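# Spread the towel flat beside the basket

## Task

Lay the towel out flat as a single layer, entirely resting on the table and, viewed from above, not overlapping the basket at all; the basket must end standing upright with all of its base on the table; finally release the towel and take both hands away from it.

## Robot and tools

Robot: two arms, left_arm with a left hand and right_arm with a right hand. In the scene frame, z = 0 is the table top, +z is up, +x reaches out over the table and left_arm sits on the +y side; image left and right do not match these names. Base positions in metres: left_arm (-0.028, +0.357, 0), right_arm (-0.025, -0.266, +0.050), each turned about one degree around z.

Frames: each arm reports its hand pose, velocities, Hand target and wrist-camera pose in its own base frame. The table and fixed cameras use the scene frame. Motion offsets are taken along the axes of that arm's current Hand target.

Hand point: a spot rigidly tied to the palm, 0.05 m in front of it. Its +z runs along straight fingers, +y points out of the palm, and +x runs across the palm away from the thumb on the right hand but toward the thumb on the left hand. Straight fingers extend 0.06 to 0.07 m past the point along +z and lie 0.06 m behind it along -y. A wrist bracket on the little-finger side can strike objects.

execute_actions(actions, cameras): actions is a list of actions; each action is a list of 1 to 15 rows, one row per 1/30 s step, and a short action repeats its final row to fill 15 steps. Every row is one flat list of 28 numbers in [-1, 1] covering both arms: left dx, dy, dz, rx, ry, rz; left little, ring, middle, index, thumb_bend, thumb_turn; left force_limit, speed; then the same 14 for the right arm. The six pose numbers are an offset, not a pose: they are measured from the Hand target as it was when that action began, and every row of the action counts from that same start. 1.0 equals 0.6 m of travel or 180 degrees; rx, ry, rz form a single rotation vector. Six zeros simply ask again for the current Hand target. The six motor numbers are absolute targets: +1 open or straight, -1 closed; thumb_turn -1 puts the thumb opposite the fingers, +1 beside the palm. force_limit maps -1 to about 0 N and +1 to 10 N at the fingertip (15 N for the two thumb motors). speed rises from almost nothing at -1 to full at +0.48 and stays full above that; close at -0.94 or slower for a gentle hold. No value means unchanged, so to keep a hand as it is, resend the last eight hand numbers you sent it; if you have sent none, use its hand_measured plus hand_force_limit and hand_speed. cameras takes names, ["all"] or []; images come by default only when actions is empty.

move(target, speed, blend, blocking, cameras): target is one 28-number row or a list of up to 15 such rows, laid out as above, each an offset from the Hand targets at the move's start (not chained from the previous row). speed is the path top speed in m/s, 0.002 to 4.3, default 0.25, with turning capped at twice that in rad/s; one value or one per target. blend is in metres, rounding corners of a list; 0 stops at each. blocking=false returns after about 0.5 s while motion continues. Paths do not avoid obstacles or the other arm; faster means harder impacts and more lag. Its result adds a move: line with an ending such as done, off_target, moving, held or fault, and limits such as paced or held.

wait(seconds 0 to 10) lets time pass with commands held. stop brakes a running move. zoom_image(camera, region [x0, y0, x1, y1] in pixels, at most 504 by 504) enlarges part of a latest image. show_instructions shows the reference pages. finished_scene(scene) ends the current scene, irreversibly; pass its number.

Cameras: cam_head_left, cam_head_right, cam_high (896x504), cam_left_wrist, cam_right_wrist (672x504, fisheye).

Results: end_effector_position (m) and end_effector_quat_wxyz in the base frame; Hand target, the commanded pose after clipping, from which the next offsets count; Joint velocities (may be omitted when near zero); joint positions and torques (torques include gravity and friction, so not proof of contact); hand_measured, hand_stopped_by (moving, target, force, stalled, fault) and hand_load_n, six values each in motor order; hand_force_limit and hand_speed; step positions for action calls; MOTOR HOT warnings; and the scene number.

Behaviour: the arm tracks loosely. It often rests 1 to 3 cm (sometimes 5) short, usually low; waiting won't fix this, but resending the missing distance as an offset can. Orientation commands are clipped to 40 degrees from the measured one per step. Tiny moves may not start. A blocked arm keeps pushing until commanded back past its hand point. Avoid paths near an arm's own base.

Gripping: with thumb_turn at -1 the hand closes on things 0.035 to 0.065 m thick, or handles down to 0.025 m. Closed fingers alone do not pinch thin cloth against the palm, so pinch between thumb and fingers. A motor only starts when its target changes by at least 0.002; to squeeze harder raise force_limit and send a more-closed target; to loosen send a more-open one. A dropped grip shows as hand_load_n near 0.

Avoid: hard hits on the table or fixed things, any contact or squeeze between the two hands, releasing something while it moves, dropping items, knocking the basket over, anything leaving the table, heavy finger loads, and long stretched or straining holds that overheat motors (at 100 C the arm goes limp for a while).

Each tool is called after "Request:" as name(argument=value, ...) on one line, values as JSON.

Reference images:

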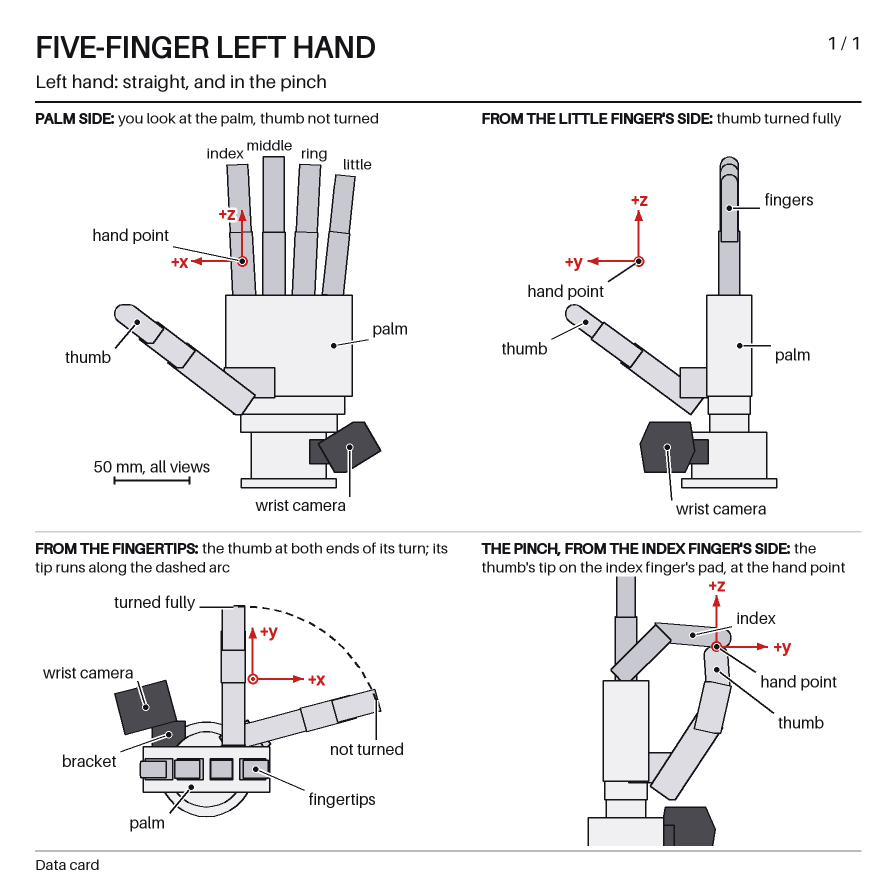

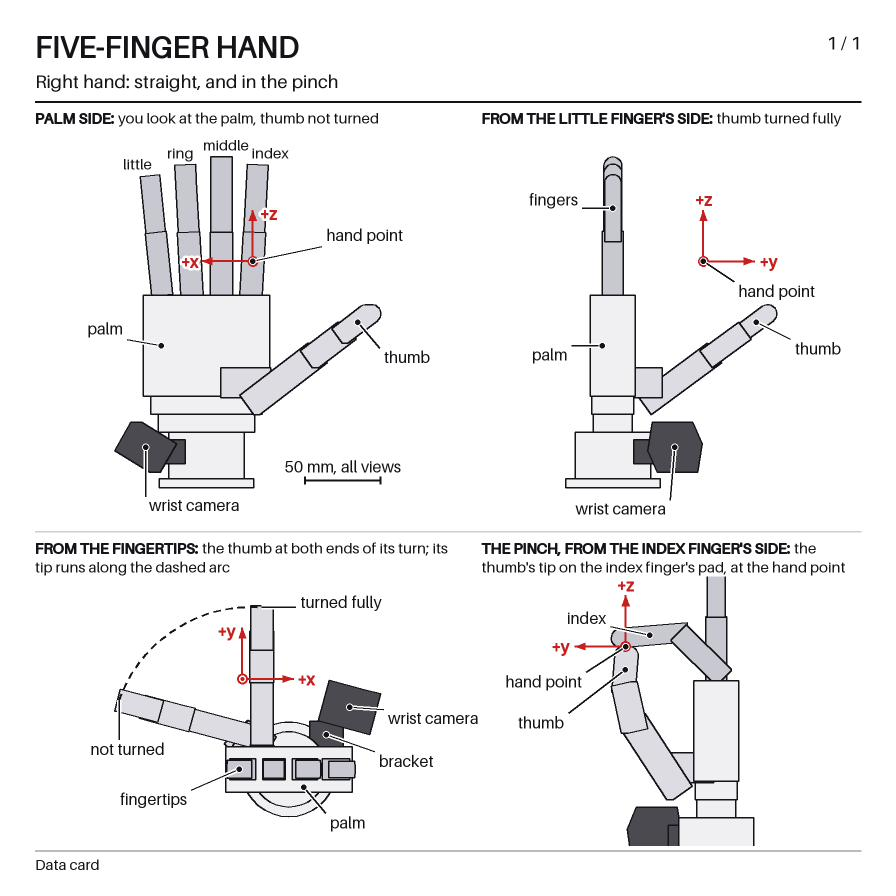

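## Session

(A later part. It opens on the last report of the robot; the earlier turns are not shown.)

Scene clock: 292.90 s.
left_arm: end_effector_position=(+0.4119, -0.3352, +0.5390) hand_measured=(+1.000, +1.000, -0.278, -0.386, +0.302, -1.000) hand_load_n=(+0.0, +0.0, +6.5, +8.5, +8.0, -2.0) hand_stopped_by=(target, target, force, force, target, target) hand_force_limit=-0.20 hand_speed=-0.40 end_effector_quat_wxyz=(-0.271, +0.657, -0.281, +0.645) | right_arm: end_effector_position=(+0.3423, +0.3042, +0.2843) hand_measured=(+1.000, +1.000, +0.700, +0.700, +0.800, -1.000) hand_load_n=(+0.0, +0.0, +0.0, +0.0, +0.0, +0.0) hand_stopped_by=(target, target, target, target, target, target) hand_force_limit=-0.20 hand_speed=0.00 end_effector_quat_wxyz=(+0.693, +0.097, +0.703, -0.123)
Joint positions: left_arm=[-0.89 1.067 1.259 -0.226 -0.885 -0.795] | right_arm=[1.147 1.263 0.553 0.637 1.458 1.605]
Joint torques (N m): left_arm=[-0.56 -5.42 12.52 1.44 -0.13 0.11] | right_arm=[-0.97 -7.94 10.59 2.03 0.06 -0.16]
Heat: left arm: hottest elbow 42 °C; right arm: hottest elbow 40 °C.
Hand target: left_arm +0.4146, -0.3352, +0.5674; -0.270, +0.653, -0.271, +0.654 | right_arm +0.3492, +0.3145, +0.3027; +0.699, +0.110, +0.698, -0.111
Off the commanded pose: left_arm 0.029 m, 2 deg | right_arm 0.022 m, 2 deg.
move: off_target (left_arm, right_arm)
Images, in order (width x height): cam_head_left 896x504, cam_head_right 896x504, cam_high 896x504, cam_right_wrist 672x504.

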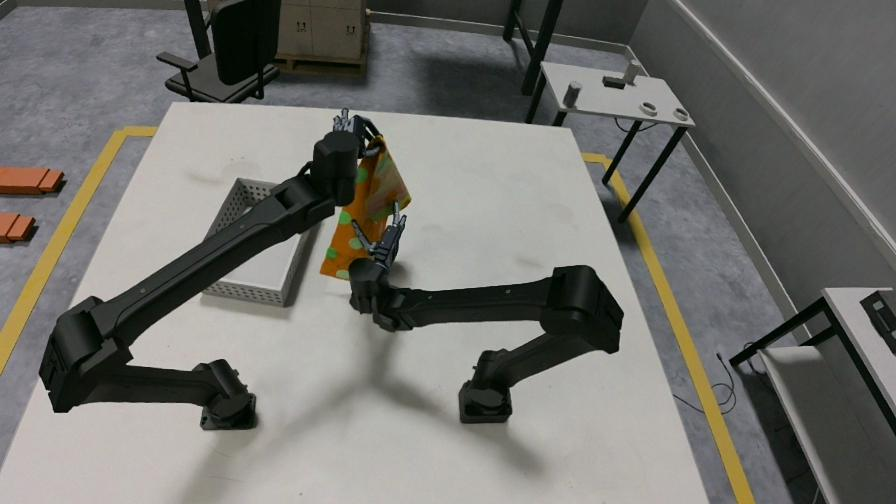

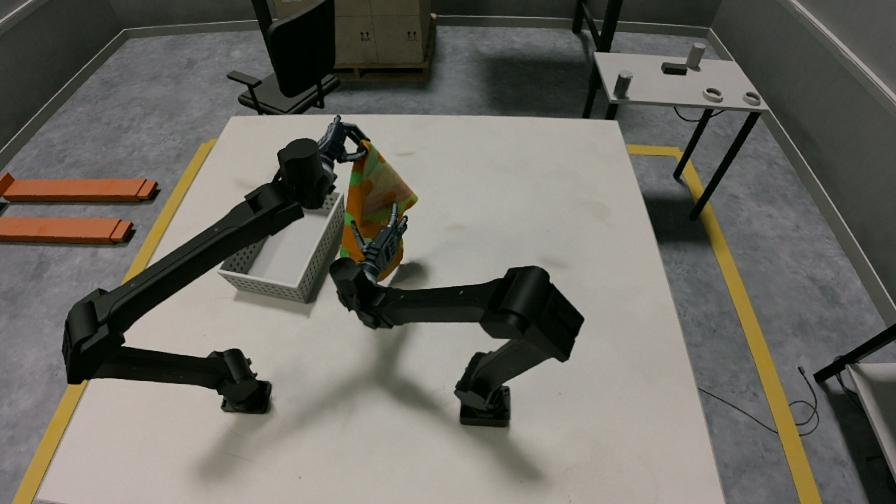

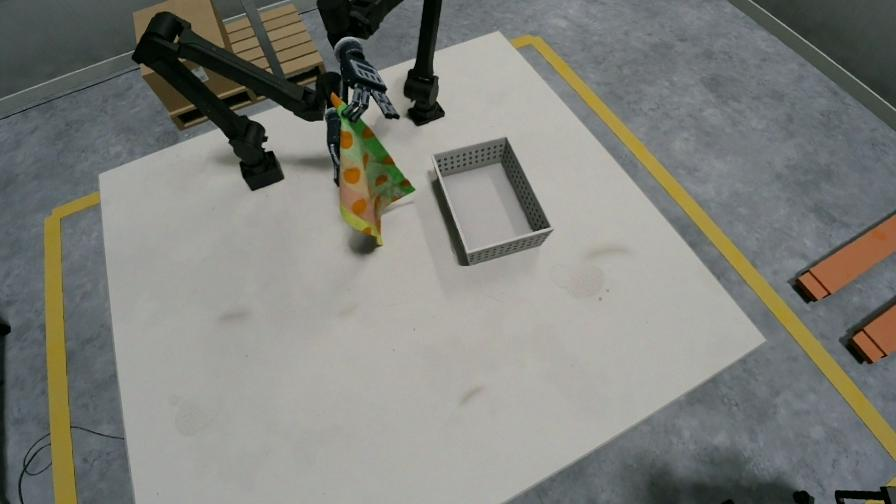

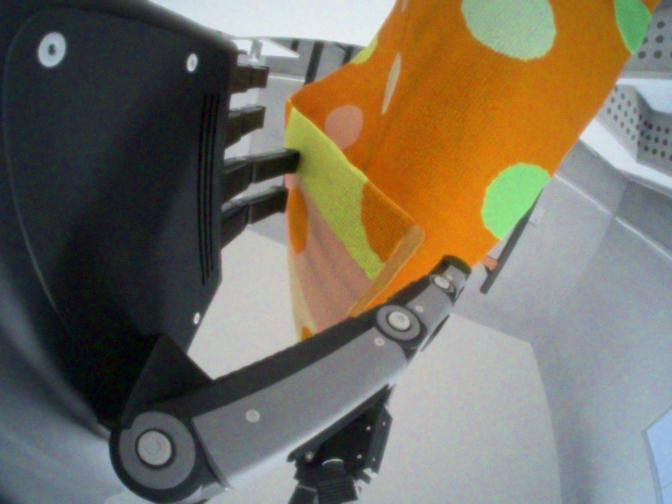

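Request:
execute_actions(actions=[[[0,0,0,0,0,0,1,1,-0.6,-0.6,0.3,-1,-0.2,-0.4,0.013,0,-0.01,0,0,0,1,1,0.1,0.1,0.3,-1,-0.2,-0.2]]], cameras=["cam_right_wrist"])

Request:
wait(seconds=1, cameras=["cam_right_wrist","cam_head_left"])

Scene clock: 294.73 s.
left_arm: end_effector_position=(+0.4119, -0.3352, +0.5390) hand_measured=(+1.000, +1.000, -0.278, -0.386, +0.302, -1.000) hand_load_n=(+0.0, +0.0, +6.5, +8.5, +8.0, -2.0) hand_stopped_by=(target, target, force, force, target, target) hand_force_limit=-0.20 hand_speed=-0.40 end_effector_quat_wxyz=(-0.271, +0.657, -0.281, +0.645) | right_arm: end_effector_position=(+0.3419, +0.3056, +0.2814) hand_measured=(+1.000, +1.000, +0.100, +0.100, +0.300, -1.000) hand_load_n=(+0.0, +0.0, +0.0, +0.0, +0.0, +0.0) hand_stopped_by=(target, target, target, target, target, target) hand_force_limit=-0.20 hand_speed=-0.20 end_effector_quat_wxyz=(+0.694, +0.103, +0.702, -0.122)
Joint positions: left_arm=[-0.89 1.067 1.259 -0.226 -0.885 -0.795] | right_arm=[1.151 1.283 0.553 0.669 1.469 1.603]
Joint torques (N m): left_arm=[-0.97 -5.36 12.37 1.52 -0.15 0.09] | right_arm=[-0.09 -8.35 9.46 2.1 0.25 -0.13]
Heat: left arm: hottest elbow 42 °C; right arm: hottest elbow 40 °C.
Hand target: left_arm +0.4146, -0.3352, +0.5674; -0.270, +0.653, -0.271, +0.654 | right_arm +0.3436, +0.3162, +0.2950; +0.699, +0.110, +0.698, -0.111
Off the commanded pose: left_arm 0.029 m, 2 deg | right_arm 0.017 m, 2 deg.
Step readings (end_effector_position of left_arm | right_arm):
0: (+0.4119, -0.3352, +0.5390) | (+0.3423, +0.3042, +0.2843)
1: (+0.4119, -0.3352, +0.5390) | (+0.3422, +0.3034, +0.2843)
2: (+0.4119, -0.3352, +0.5390) | (+0.3421, +0.3031, +0.2840)
4: (+0.4119, -0.3352, +0.5390) | (+0.3419, +0.3043, +0.2822)
8: (+0.4119, -0.3352, +0.5390) | (+0.3420, +0.3057, +0.2802)
15: (+0.4119, -0.3352, +0.5390) | (+0.3419, +0.3056, +0.2813)
Images, in order (width x height): cam_right_wrist 672x504.

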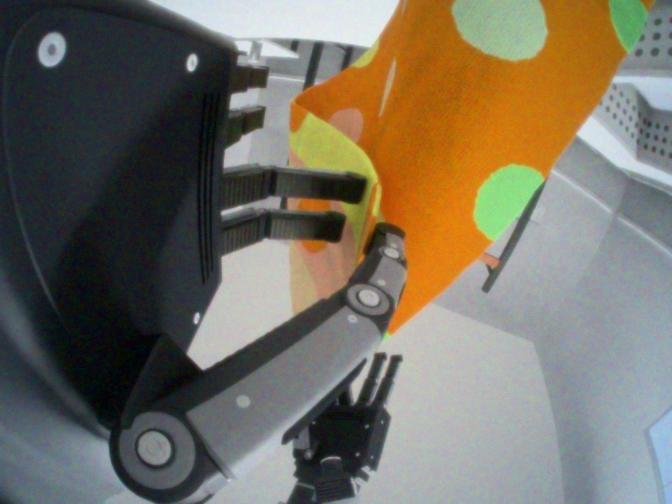

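Scene clock: 295.73 s.
left_arm: end_effector_position=(+0.4119, -0.3352, +0.5390) hand_measured=(+1.000, +1.000, -0.278, -0.386, +0.302, -1.000) hand_load_n=(+0.0, +0.0, +6.5, +8.5, +8.0, -2.0) hand_stopped_by=(target, target, force, force, target, target) hand_force_limit=-0.20 hand_speed=-0.40 end_effector_quat_wxyz=(-0.271, +0.657, -0.281, +0.645) | right_arm: end_effector_position=(+0.3420, +0.3056, +0.2813) hand_measured=(+1.000, +1.000, +0.100, +0.100, +0.300, -1.000) hand_load_n=(+0.0, +0.0, +0.0, +0.0, +0.0, +0.0) hand_stopped_by=(target, target, target, target, target, target) hand_force_limit=-0.20 hand_speed=-0.20 end_effector_quat_wxyz=(+0.694, +0.102, +0.702, -0.122)
Joint positions: left_arm=[-0.89 1.067 1.259 -0.226 -0.885 -0.795] | right_arm=[1.151 1.283 0.553 0.669 1.469 1.602]
Joint torques (N m): left_arm=[-0.21 -5.77 12.53 1.42 -0.18 0.11] | right_arm=[-0.38 -8.29 9.47 2.06 0.24 -0.14]
Heat: left arm: hottest elbow 42 °C; right arm: hottest elbow 40 °C.
Hand target: left_arm +0.4146, -0.3352, +0.5674; -0.270, +0.653, -0.271, +0.654 | right_arm +0.3436, +0.3162, +0.2949; +0.699, +0.110, +0.698, -0.111
Off the commanded pose: left_arm 0.029 m, 2 deg | right_arm 0.017 m, 2 deg.
wait: 1.00 s; at rest by 0.17 s
Images, in order (width x height): cam_head_left 896x504, cam_right_wrist 672x504.

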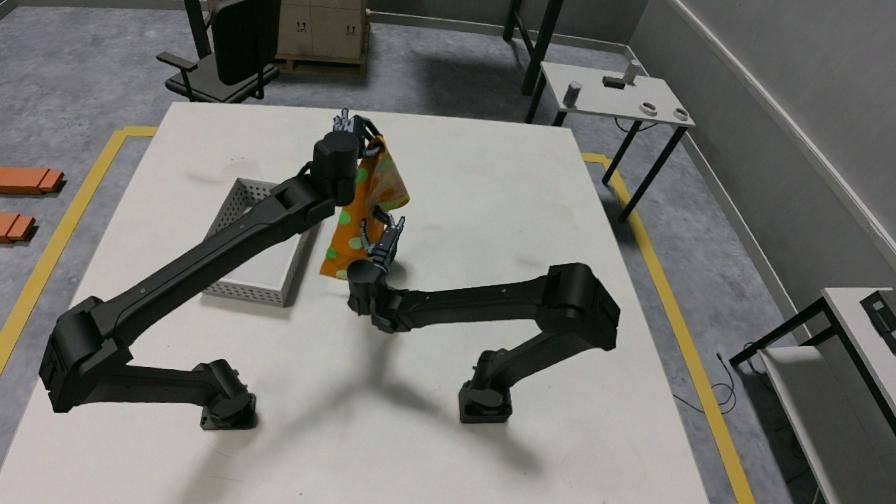

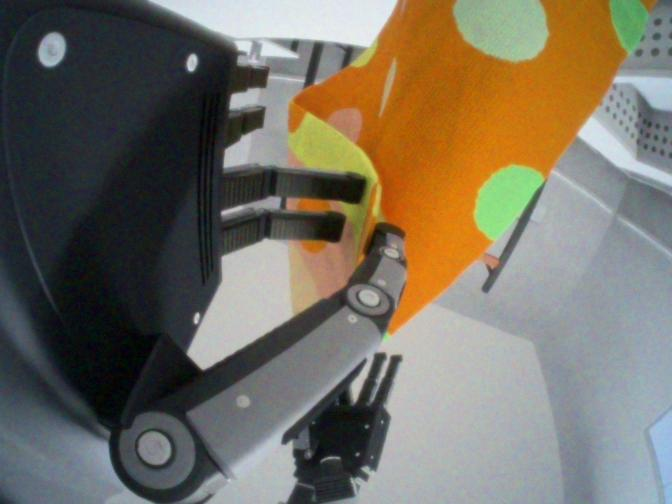

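Request:
execute_actions(actions=[[[0,0,0,0,0,0,1,1,-0.6,-0.6,0.3,-1,-0.2,-0.4,0,0,0,0,0,0,1,1,-0.6,-0.6,0.3,-1,-0.2,-0.4]]], cameras=[])

Request:
wait(seconds=1, cameras=["cam_right_wrist","cam_head_left","cam_head_right"])

Scene clock: 296.97 s.
left_arm: end_effector_position=(+0.4119, -0.3352, +0.5390) hand_measured=(+1.000, +1.000, -0.278, -0.386, +0.302, -1.000) hand_load_n=(+0.0, +0.0, +6.5, +8.0, +8.0, -2.0) hand_stopped_by=(target, target, force, force, target, target) hand_force_limit=-0.20 hand_speed=-0.40 end_effector_quat_wxyz=(-0.272, +0.657, -0.281, +0.644) | right_arm: end_effector_position=(+0.3419, +0.3055, +0.2818) hand_measured=(+1.000, +1.000, -0.274, -0.334, +0.302, -1.000) hand_load_n=(+0.0, +0.0, +8.0, +4.5, +5.5, +0.0) hand_stopped_by=(target, target, force, force, target, target) hand_force_limit=-0.20 hand_speed=-0.40 end_effector_quat_wxyz=(+0.695, +0.103, +0.702, -0.121)
Joint positions: left_arm=[-0.89 1.067 1.259 -0.226 -0.885 -0.795] | right_arm=[1.151 1.283 0.553 0.673 1.469 1.601]
Joint torques (N m): left_arm=[0.03 -5.83 12.37 1.32 -0.11 0.09] | right_arm=[-0.38 -8.41 9.48 2.06 0.23 -0.13]
Heat: left arm: hottest elbow 42 °C; right arm: hottest elbow 40 °C.
Hand target: left_arm +0.4146, -0.3352, +0.5674; -0.270, +0.653, -0.271, +0.654 | right_arm +0.3436, +0.3163, +0.2950; +0.699, +0.110, +0.698, -0.111
Off the commanded pose: left_arm 0.029 m, 2 deg | right_arm 0.017 m, 2 deg.
Step readings (end_effector_position of left_arm | right_arm):
0: (+0.4119, -0.3352, +0.5390) | (+0.3420, +0.3056, +0.2813)
1: (+0.4119, -0.3352, +0.5390) | (+0.3420, +0.3056, +0.2813)
2: (+0.4119, -0.3352, +0.5390) | (+0.3420, +0.3056, +0.2813)
4: (+0.4119, -0.3352, +0.5390) | (+0.3420, +0.3056, +0.2813)
8: (+0.4119, -0.3352, +0.5390) | (+0.3419, +0.3056, +0.2815)
15: (+0.4119, -0.3352, +0.5390) | (+0.3419, +0.3055, +0.2818)
No camera images: "cameras" was empty.

Scene clock: 297.97 s.
left_arm: end_effector_position=(+0.4119, -0.3352, +0.5390) hand_measured=(+1.000, +1.000, -0.278, -0.386, +0.302, -1.000) hand_load_n=(+0.0, +0.0, +6.5, +8.5, +8.0, -2.0) hand_stopped_by=(target, target, force, force, target, target) hand_force_limit=-0.20 hand_speed=-0.40 end_effector_quat_wxyz=(-0.272, +0.657, -0.281, +0.644) | right_arm: end_effector_position=(+0.3419, +0.3055, +0.2818) hand_measured=(+1.000, +1.000, -0.274, -0.334, +0.302, -1.000) hand_load_n=(+0.0, +0.0, +8.0, +4.5, +5.5, -0.5) hand_stopped_by=(target, target, force, force, target, target) hand_force_limit=-0.20 hand_speed=-0.40 end_effector_quat_wxyz=(+0.695, +0.103, +0.702, -0.121)
Joint positions: left_arm=[-0.89 1.067 1.259 -0.226 -0.885 -0.795] | right_arm=[1.151 1.283 0.553 0.673 1.469 1.601]
Joint torques (N m): left_arm=[0.09 -5.07 12.66 1.48 -0.11 0.13] | right_arm=[-0.32 -8.12 9.51 2.03 0.24 -0.16]
Heat: left arm: hottest elbow 42 °C; right arm: hottest elbow 40 °C.
Hand target: left_arm +0.4146, -0.3352, +0.5674; -0.270, +0.653, -0.271, +0.654 | right_arm +0.3436, +0.3163, +0.2950; +0.699, +0.110, +0.698, -0.111
Off the commanded pose: left_arm 0.029 m, 2 deg | right_arm 0.017 m, 2 deg.
wait: 1.00 s; at rest by 0.17 s
Images, in order (width x height): cam_head_left 896x504, cam_head_right 896x504, cam_right_wrist 672x504.

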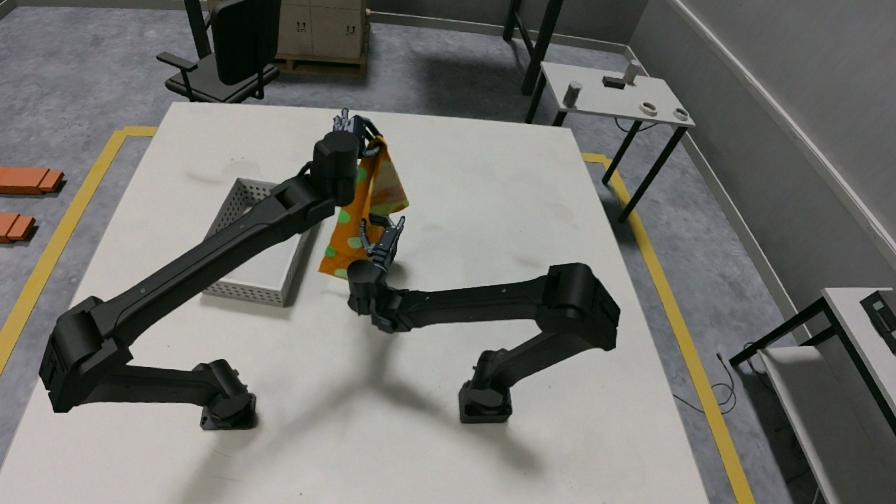

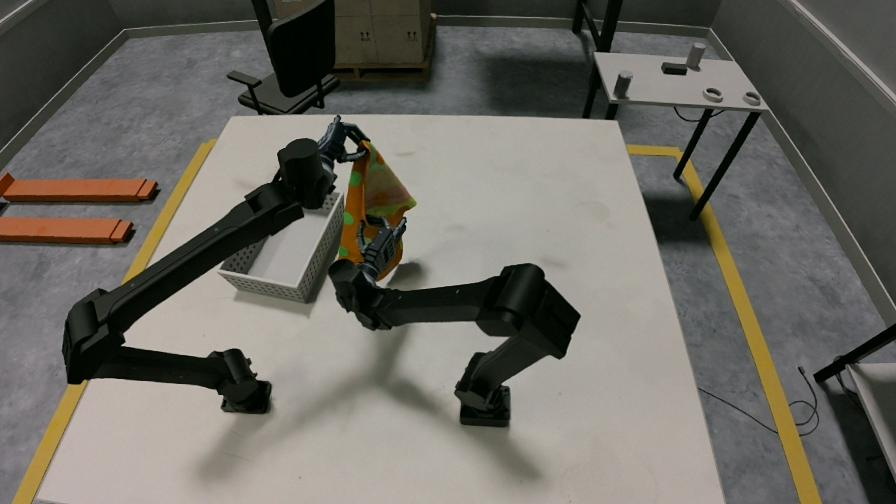

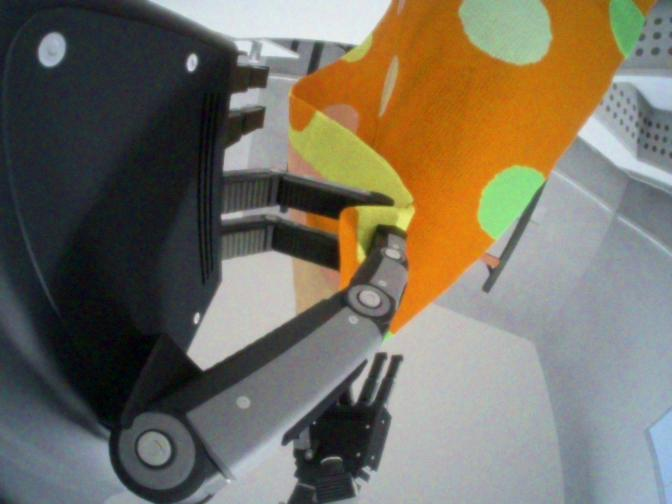

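Request:
zoom_image(camera="cam_right_wrist", region=[270, 80, 490, 350])

Scaled by 1.867 from the camera's 672x504 image, which has a finer 960x720 frame.

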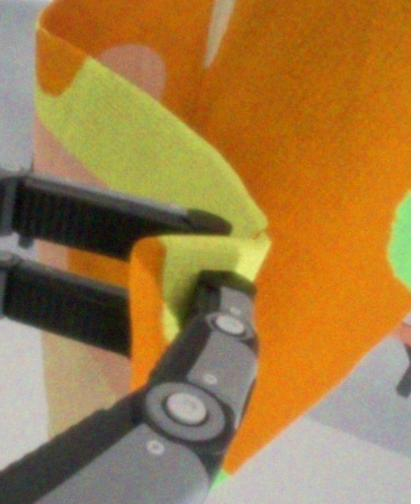

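Request:
move(target=[[0,0,0,0,0,0.083,1,1,-0.6,-0.6,0.3,-1,-0.2,-0.4,-0.1017,-0.1973,0.0887,-0.026,-0.026,-0.165,1,1,-0.6,-0.6,0.3,-1,-0.2,-0.4],[0,0,0,0,0,0.167,1,1,-0.6,-0.6,0.3,-1,-0.2,-0.4,-0.235,-0.2665,0.1725,-0.052,-0.052,-0.33,1,1,-0.6,-0.6,0.3,-1,-0.2,-0.4],[0,0,0,0,0,0.25,1,1,-0.6,-0.6,0.3,-1,-0.2,-0.4,-0.3017,-0.2745,0.2015,-0.0785,-0.0785,-0.4957,1,1,-0.6,-0.6,0.3,-1,-0.2,-0.4]], speed=0.15, blend=0.03, cameras=["all"])

Scene clock: 308.23 s.
left_arm: end_effector_position=(+0.4151, -0.3327, +0.5415) hand_measured=(+1.000, +1.000, -0.278, -0.386, +0.302, -1.000) hand_load_n=(+0.0, +0.0, +6.5, +8.5, +8.0, -1.5) hand_stopped_by=(target, target, force, force, target, target) hand_force_limit=-0.20 hand_speed=-0.40 end_effector_quat_wxyz=(+0.498, -0.502, +0.507, -0.493) | right_arm: end_effector_position=(+0.4044, +0.1269, +0.4435) hand_measured=(+1.000, +1.000, -0.274, -0.334, +0.302, -1.000) hand_load_n=(+0.0, +0.0, +8.0, +4.5, +5.5, +0.0) hand_stopped_by=(target, target, force, force, target, target) hand_force_limit=-0.20 hand_speed=-0.40 end_effector_quat_wxyz=(+0.492, -0.512, +0.507, -0.488)
Joint positions: left_arm=[-0.937 1.162 1.435 -0.306 -0.937 -0.016] | right_arm=[0.42 0.731 0.943 -0.253 0.411 0.016]
Joint torques (N m): left_arm=[-0.5 -6.89 12.42 1.22 -0.25 0.25] | right_arm=[-1.32 -3.02 14.28 1.72 0.08 -0.23]
Heat: left arm: hottest elbow 43 °C; right arm: hottest elbow 40 °C.
Hand target: left_arm +0.4146, -0.3352, +0.5674; +0.500, -0.499, +0.500, -0.501 | right_arm +0.4076, +0.1227, +0.4763; +0.500, -0.500, +0.499, -0.500
Off the commanded pose: left_arm 0.026 m, 1 deg | right_arm 0.033 m, 2 deg.
move: off_target (left_arm, right_arm)

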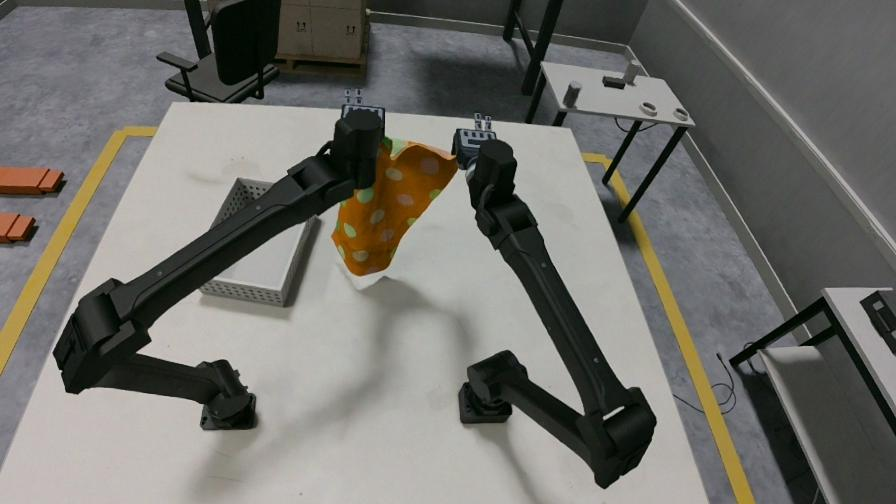

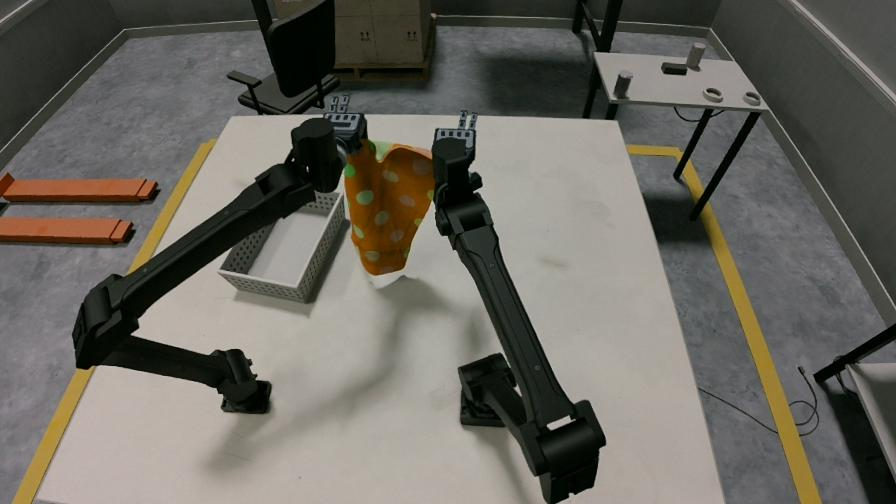

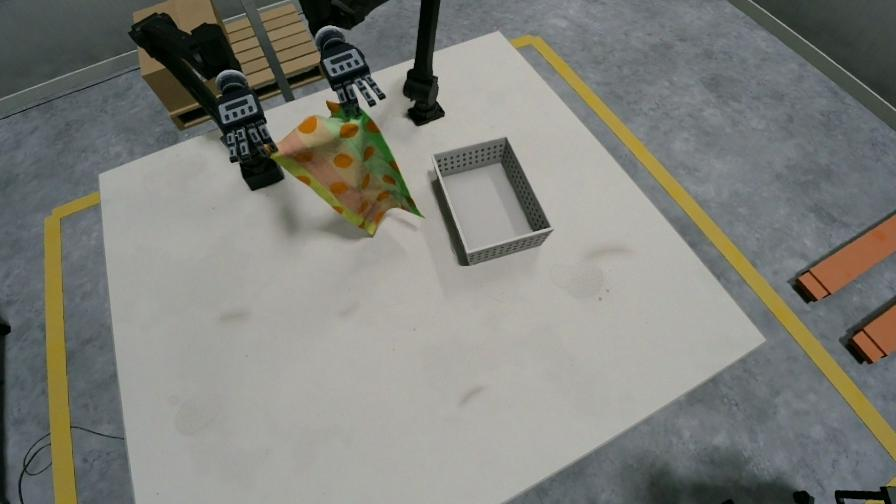

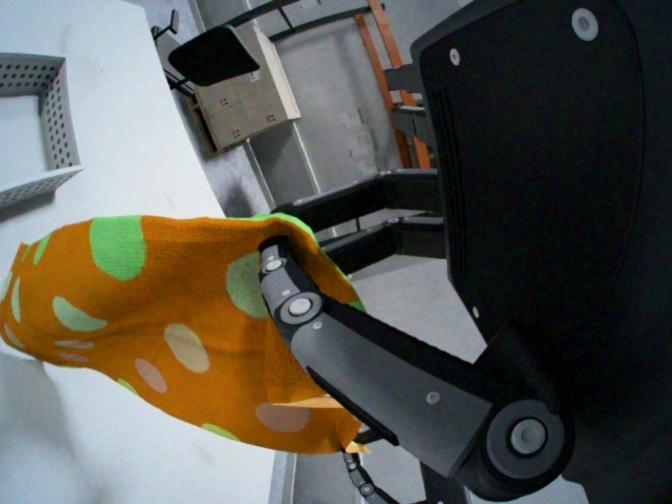

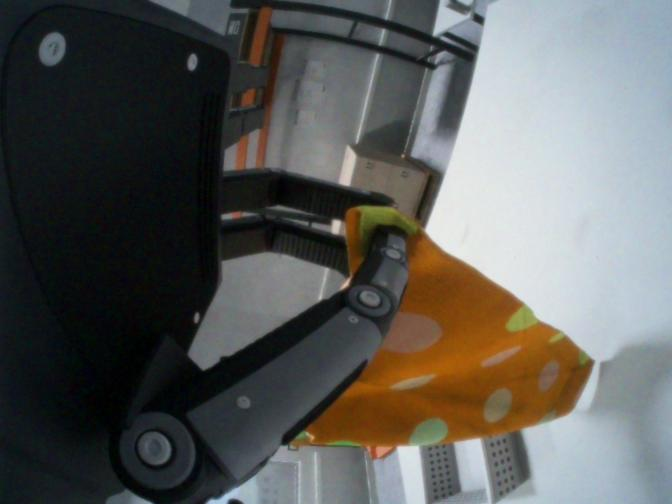

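Request:
move(target=[-0.1167,0.0667,0.0767,0,0,0,1,1,-0.6,-0.6,0.3,-1,-0.2,-0.4,-0.0933,0.0167,0.1117,0,0,0,1,1,-0.6,-0.6,0.3,-1,-0.2,-0.4], speed=0.12, cameras=["cam_head_left","cam_head_right","cam_high"])

Scene clock: 314.30 s.
left_arm: end_effector_position=(+0.4635, -0.2739, +0.5114) hand_measured=(+1.000, +1.000, -0.278, -0.386, +0.302, -1.000) hand_load_n=(+0.0, +0.0, +6.5, +8.5, +8.5, -1.5) hand_stopped_by=(target, target, force, force, target, target) hand_force_limit=-0.20 hand_speed=-0.40 end_effector_quat_wxyz=(+0.493, -0.502, +0.513, -0.491) | right_arm: end_effector_position=(+0.4690, +0.1776, +0.4210) hand_measured=(+1.000, +1.000, -0.274, -0.334, +0.302, -1.000) hand_load_n=(+0.0, +0.0, +8.0, +4.5, +5.5, +0.5) hand_stopped_by=(target, target, force, force, target, target) hand_force_limit=-0.20 hand_speed=-0.40 end_effector_quat_wxyz=(-0.477, +0.525, -0.511, +0.486)
Joint positions: left_arm=[-0.727 1.115 1.328 -0.254 -0.717 -0.015] | right_arm=[0.486 0.962 1.02 -0.139 0.481 0.015]
Joint torques (N m): left_arm=[-0.09 -8.29 8.7 2.51 -0.16 0.18] | right_arm=[-0.79 -7.06 14.41 2.81 0.38 -0.22]
Heat: left arm: hottest elbow 43 °C; right arm: hottest elbow 41 °C.
Hand target: left_arm +0.4607, -0.2653, +0.5275; +0.500, -0.499, +0.500, -0.501 | right_arm +0.4746, +0.1787, +0.4661; -0.500, +0.501, -0.499, +0.500
Off the commanded pose: left_arm 0.018 m, 2 deg | right_arm 0.046 m, 4 deg.
move: off_target (left_arm, right_arm)
Images, in order (width x height): cam_head_left 896x504, cam_head_right 896x504, cam_high 896x504.

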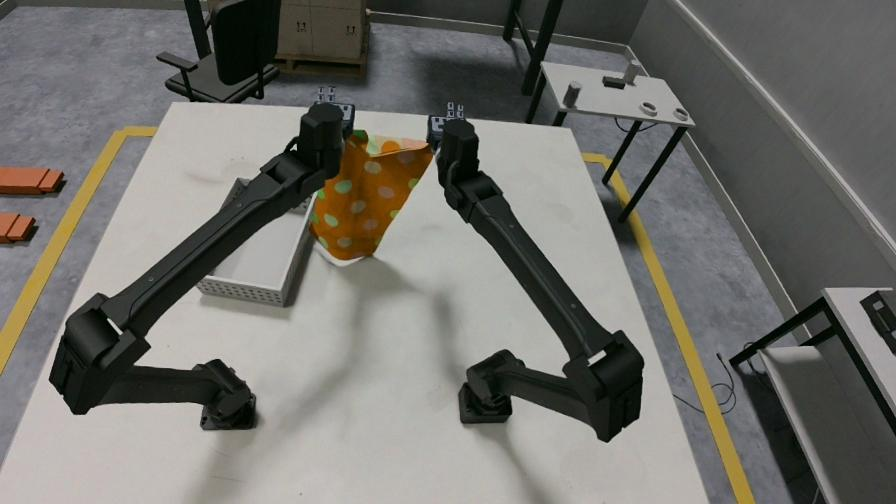

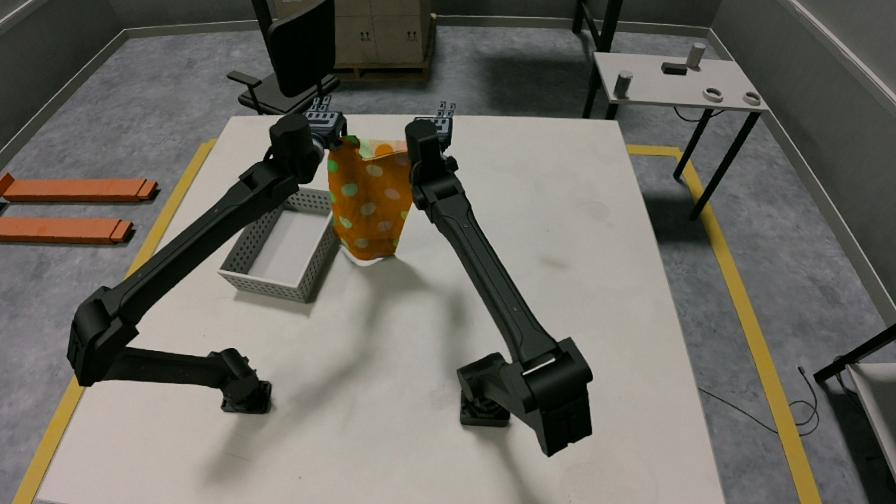

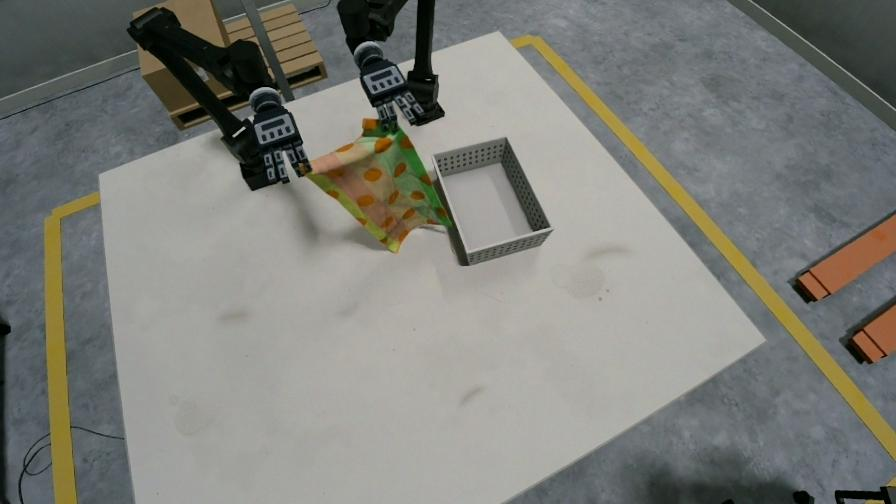

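Request:
move(target=[0.058,0,0.067,0,0,0,1,1,-0.6,-0.6,0.3,-1,-0.2,-0.4,0.075,-0.067,0.067,0,0,0,1,1,-0.6,-0.6,0.3,-1,-0.2,-0.4], speed=0.12, cameras=["cam_head_left","cam_head_right","cam_high"])

Scene clock: 317.30 s.
left_arm: end_effector_position=(+0.4954, -0.3035, +0.4928) hand_measured=(+1.000, +1.000, -0.278, -0.386, +0.302, -1.000) hand_load_n=(+0.0, +0.0, +7.0, +7.5, +8.5, -1.5) hand_stopped_by=(target, target, force, force, target, target) hand_force_limit=-0.20 hand_speed=-0.40 end_effector_quat_wxyz=(+0.491, -0.501, +0.522, -0.485) | right_arm: end_effector_position=(+0.5105, +0.1429, +0.4640) hand_measured=(+1.000, +1.000, -0.274, -0.334, +0.302, -1.000) hand_load_n=(+0.0, +0.0, +8.0, +4.0, +6.0, +0.5) hand_stopped_by=(target, target, force, force, target, target) hand_force_limit=-0.20 hand_speed=-0.40 end_effector_quat_wxyz=(+0.489, -0.520, +0.509, -0.481)
Joint positions: left_arm=[-0.727 1.223 1.376 -0.216 -0.712 -0.015] | right_arm=[0.328 1.032 1.162 -0.191 0.308 0.015]
Joint torques (N m): left_arm=[0.38 -9.11 12.15 2.44 -0.37 0.18] | right_arm=[-1.67 -8.64 15.05 1.77 0.32 -0.23]
Heat: left arm: hottest elbow 43 °C; right arm: hottest elbow 41 °C.
Hand target: left_arm +0.5008, -0.3001, +0.5276; +0.500, -0.499, +0.500, -0.501 | right_arm +0.5147, +0.1338, +0.5064; +0.500, -0.501, +0.499, -0.500
Off the commanded pose: left_arm 0.035 m, 3 deg | right_arm 0.044 m, 4 deg.
move: off_target (left_arm, right_arm)
Images, in order (width x height): cam_head_left 896x504, cam_head_right 896x504, cam_high 896x504.

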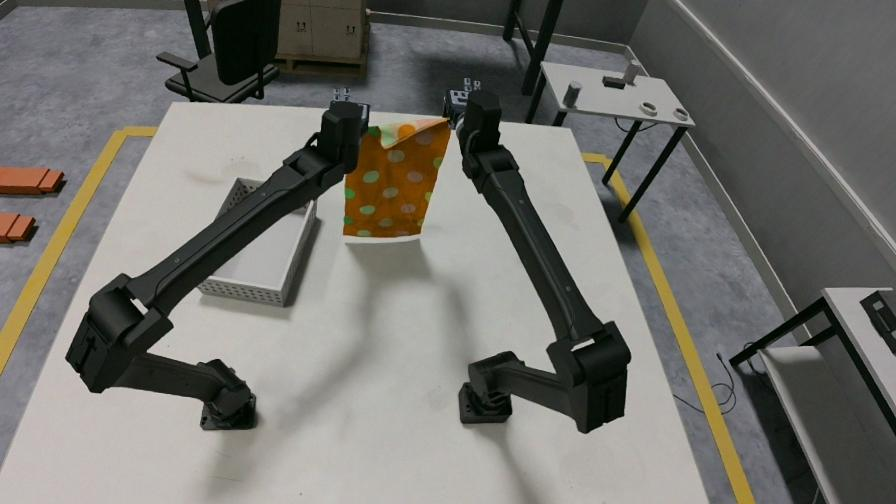

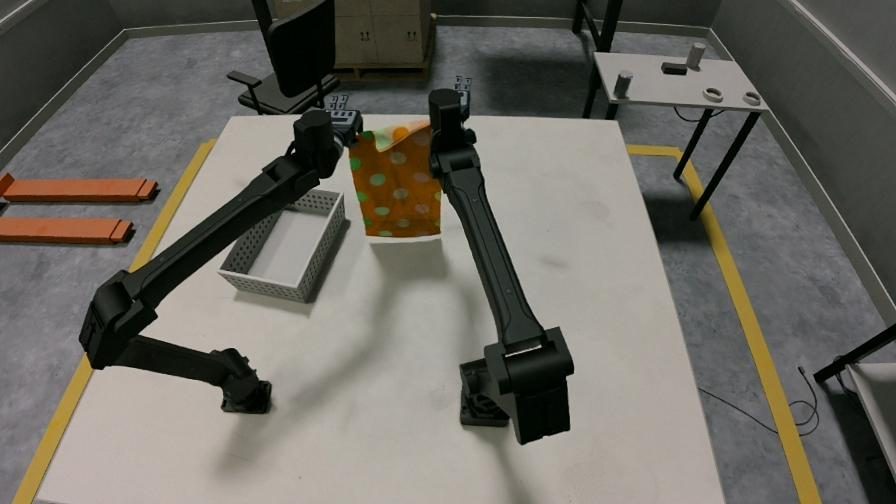

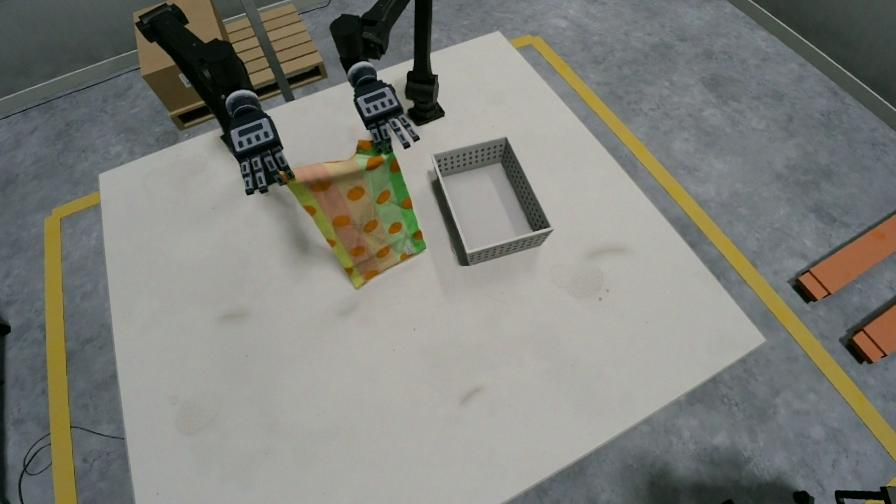

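Request:
move(target=[0,0.05,0.09,0,0,0,1,1,-0.6,-0.6,0.3,-1,-0.2,-0.4,0,0.11,0.08,0,0,0,1,1,-0.6,-0.6,0.3,-1,-0.2,-0.4], speed=0.12, cameras=["cam_head_left","cam_high"])

Scene clock: 319.70 s.
left_arm: end_effector_position=(+0.5440, -0.3058, +0.4637) hand_measured=(+1.000, +1.000, -0.278, -0.386, +0.302, -1.000) hand_load_n=(+0.0, +0.0, +6.5, +8.0, +8.5, -1.5) hand_stopped_by=(target, target, force, force, target, target) hand_force_limit=-0.20 hand_speed=-0.40 end_effector_quat_wxyz=(+0.488, -0.502, +0.522, -0.487) | right_arm: end_effector_position=(+0.5598, +0.1449, +0.4304) hand_measured=(+1.000, +1.000, -0.274, -0.334, +0.302, -1.000) hand_load_n=(+0.0, +0.0, +7.5, +4.5, +5.5, +0.5) hand_stopped_by=(target, target, force, force, target, target) hand_force_limit=-0.20 hand_speed=-0.40 end_effector_quat_wxyz=(+0.499, -0.511, +0.504, -0.485)
Joint positions: left_arm=[-0.656 1.314 1.379 -0.126 -0.636 -0.015] | right_arm=[0.29 1.147 1.134 -0.018 0.269 0.015]
Joint torques (N m): left_arm=[0.5 -9.93 12.33 2.52 -0.25 0.16] | right_arm=[-2.02 -11.28 9.43 2.99 0.28 -0.21]
Heat: left arm: hottest elbow 43 °C; right arm: hottest elbow 41 °C.
Hand target: left_arm +0.5550, -0.3001, +0.4978; +0.500, -0.499, +0.500, -0.501 | right_arm +0.5629, +0.1337, +0.4406; +0.500, -0.500, +0.499, -0.500
Off the commanded pose: left_arm 0.036 m, 3 deg | right_arm 0.015 m, 2 deg.
move: off_target (left_arm, right_arm)
Images, in order (width x height): cam_head_left 896x504, cam_high 896x504.

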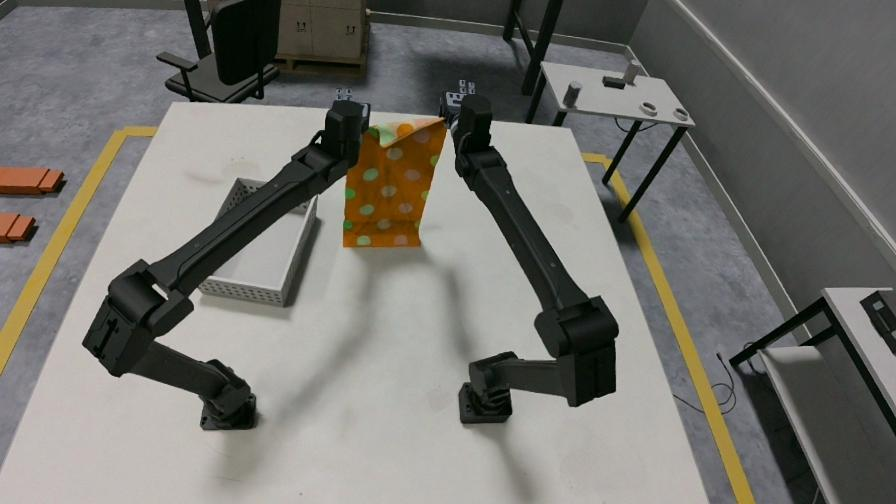

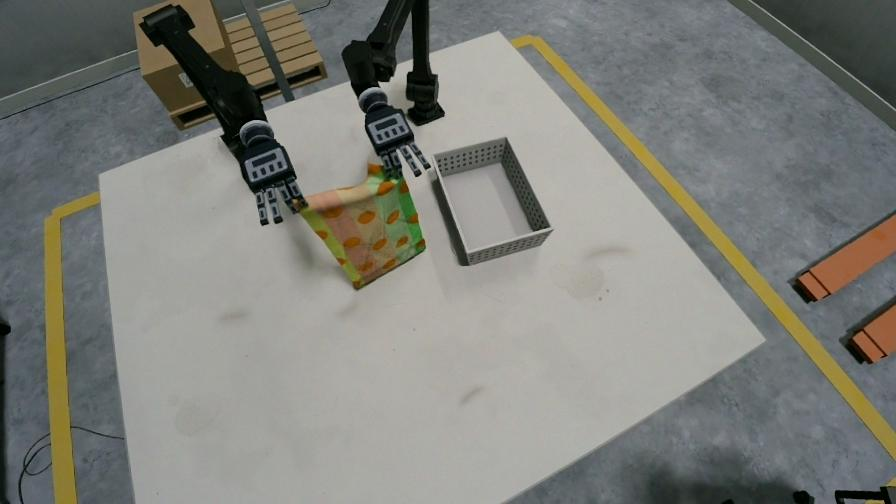

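Request:
move(target=[[0,-0.09,0.04,0,0,0,1,1,-0.6,-0.6,0.3,-1,-0.2,-0.4,0,-0.09,0.03,0,0,0,1,1,-0.6,-0.6,0.3,-1,-0.2,-0.4],[0,-0.06,0.085,0,0,0,1,1,-0.6,-0.6,0.3,-1,-0.2,-0.4,0,-0.06,0.07,0,0,0,1,1,-0.6,-0.6,0.3,-1,-0.2,-0.4]], speed=0.12, blend=0.02, cameras=["cam_head_left","cam_high"])

Scene clock: 322.37 s.
left_arm: end_effector_position=(+0.6005, -0.3086, +0.4990) hand_measured=(+1.000, +1.000, -0.278, -0.386, +0.302, -1.000) hand_load_n=(+0.0, +0.0, +6.5, +7.5, +8.5, -1.5) hand_stopped_by=(target, target, force, force, target, target) hand_force_limit=-0.20 hand_speed=-0.40 end_effector_quat_wxyz=(+0.488, -0.504, +0.520, -0.487) | right_arm: end_effector_position=(+0.5985, +0.1433, +0.4327) hand_measured=(+1.000, +1.000, -0.274, -0.334, +0.302, -1.000) hand_load_n=(+0.0, +0.0, +8.0, +4.5, +5.5, +0.5) hand_stopped_by=(target, target, force, force, target, target) hand_force_limit=-0.20 hand_speed=-0.40 end_effector_quat_wxyz=(-0.483, +0.524, -0.514, +0.477)
Joint positions: left_arm=[-0.591 1.448 1.602 -0.213 -0.575 -0.015] | right_arm=[0.262 1.254 1.26 -0.086 0.245 0.015]
Joint torques (N m): left_arm=[0.56 -12.63 12.11 2.18 -0.21 0.16] | right_arm=[-1.85 -13.39 13.82 2.82 0.26 -0.21]
Heat: left arm: hottest elbow 43 °C; right arm: hottest elbow 41 °C.
Hand target: left_arm +0.6059, -0.3002, +0.5338; +0.500, -0.499, +0.500, -0.501 | right_arm +0.6048, +0.1338, +0.4766; -0.500, +0.501, -0.499, +0.500
Off the commanded pose: left_arm 0.036 m, 3 deg | right_arm 0.045 m, 5 deg.
move: off_target (left_arm, right_arm); blend cut to 0.0162 m at target 1
Images, in order (width x height): cam_head_left 896x504, cam_high 896x504.

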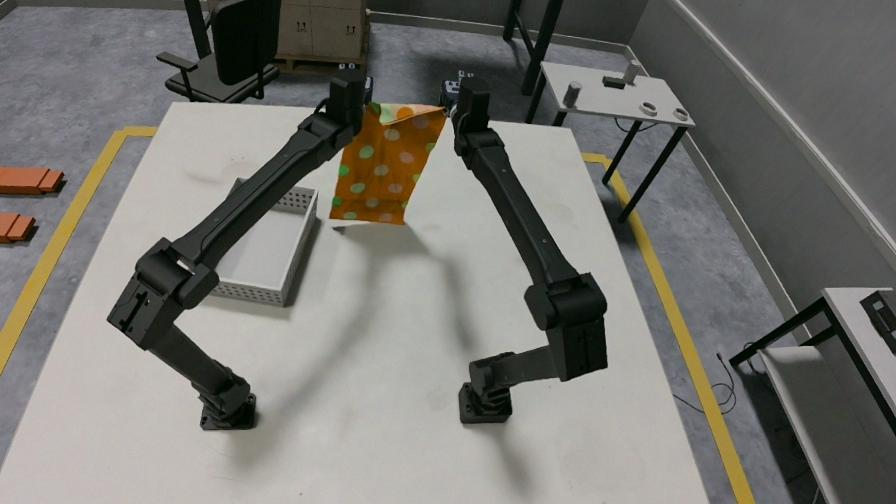

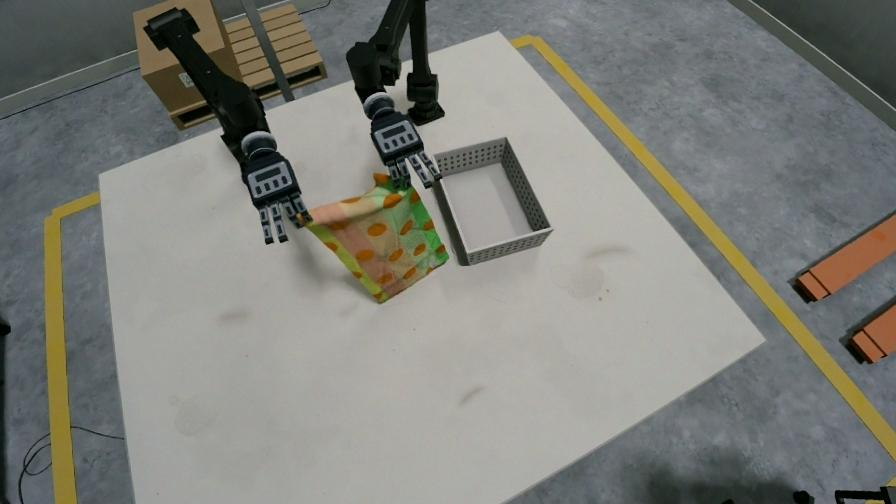

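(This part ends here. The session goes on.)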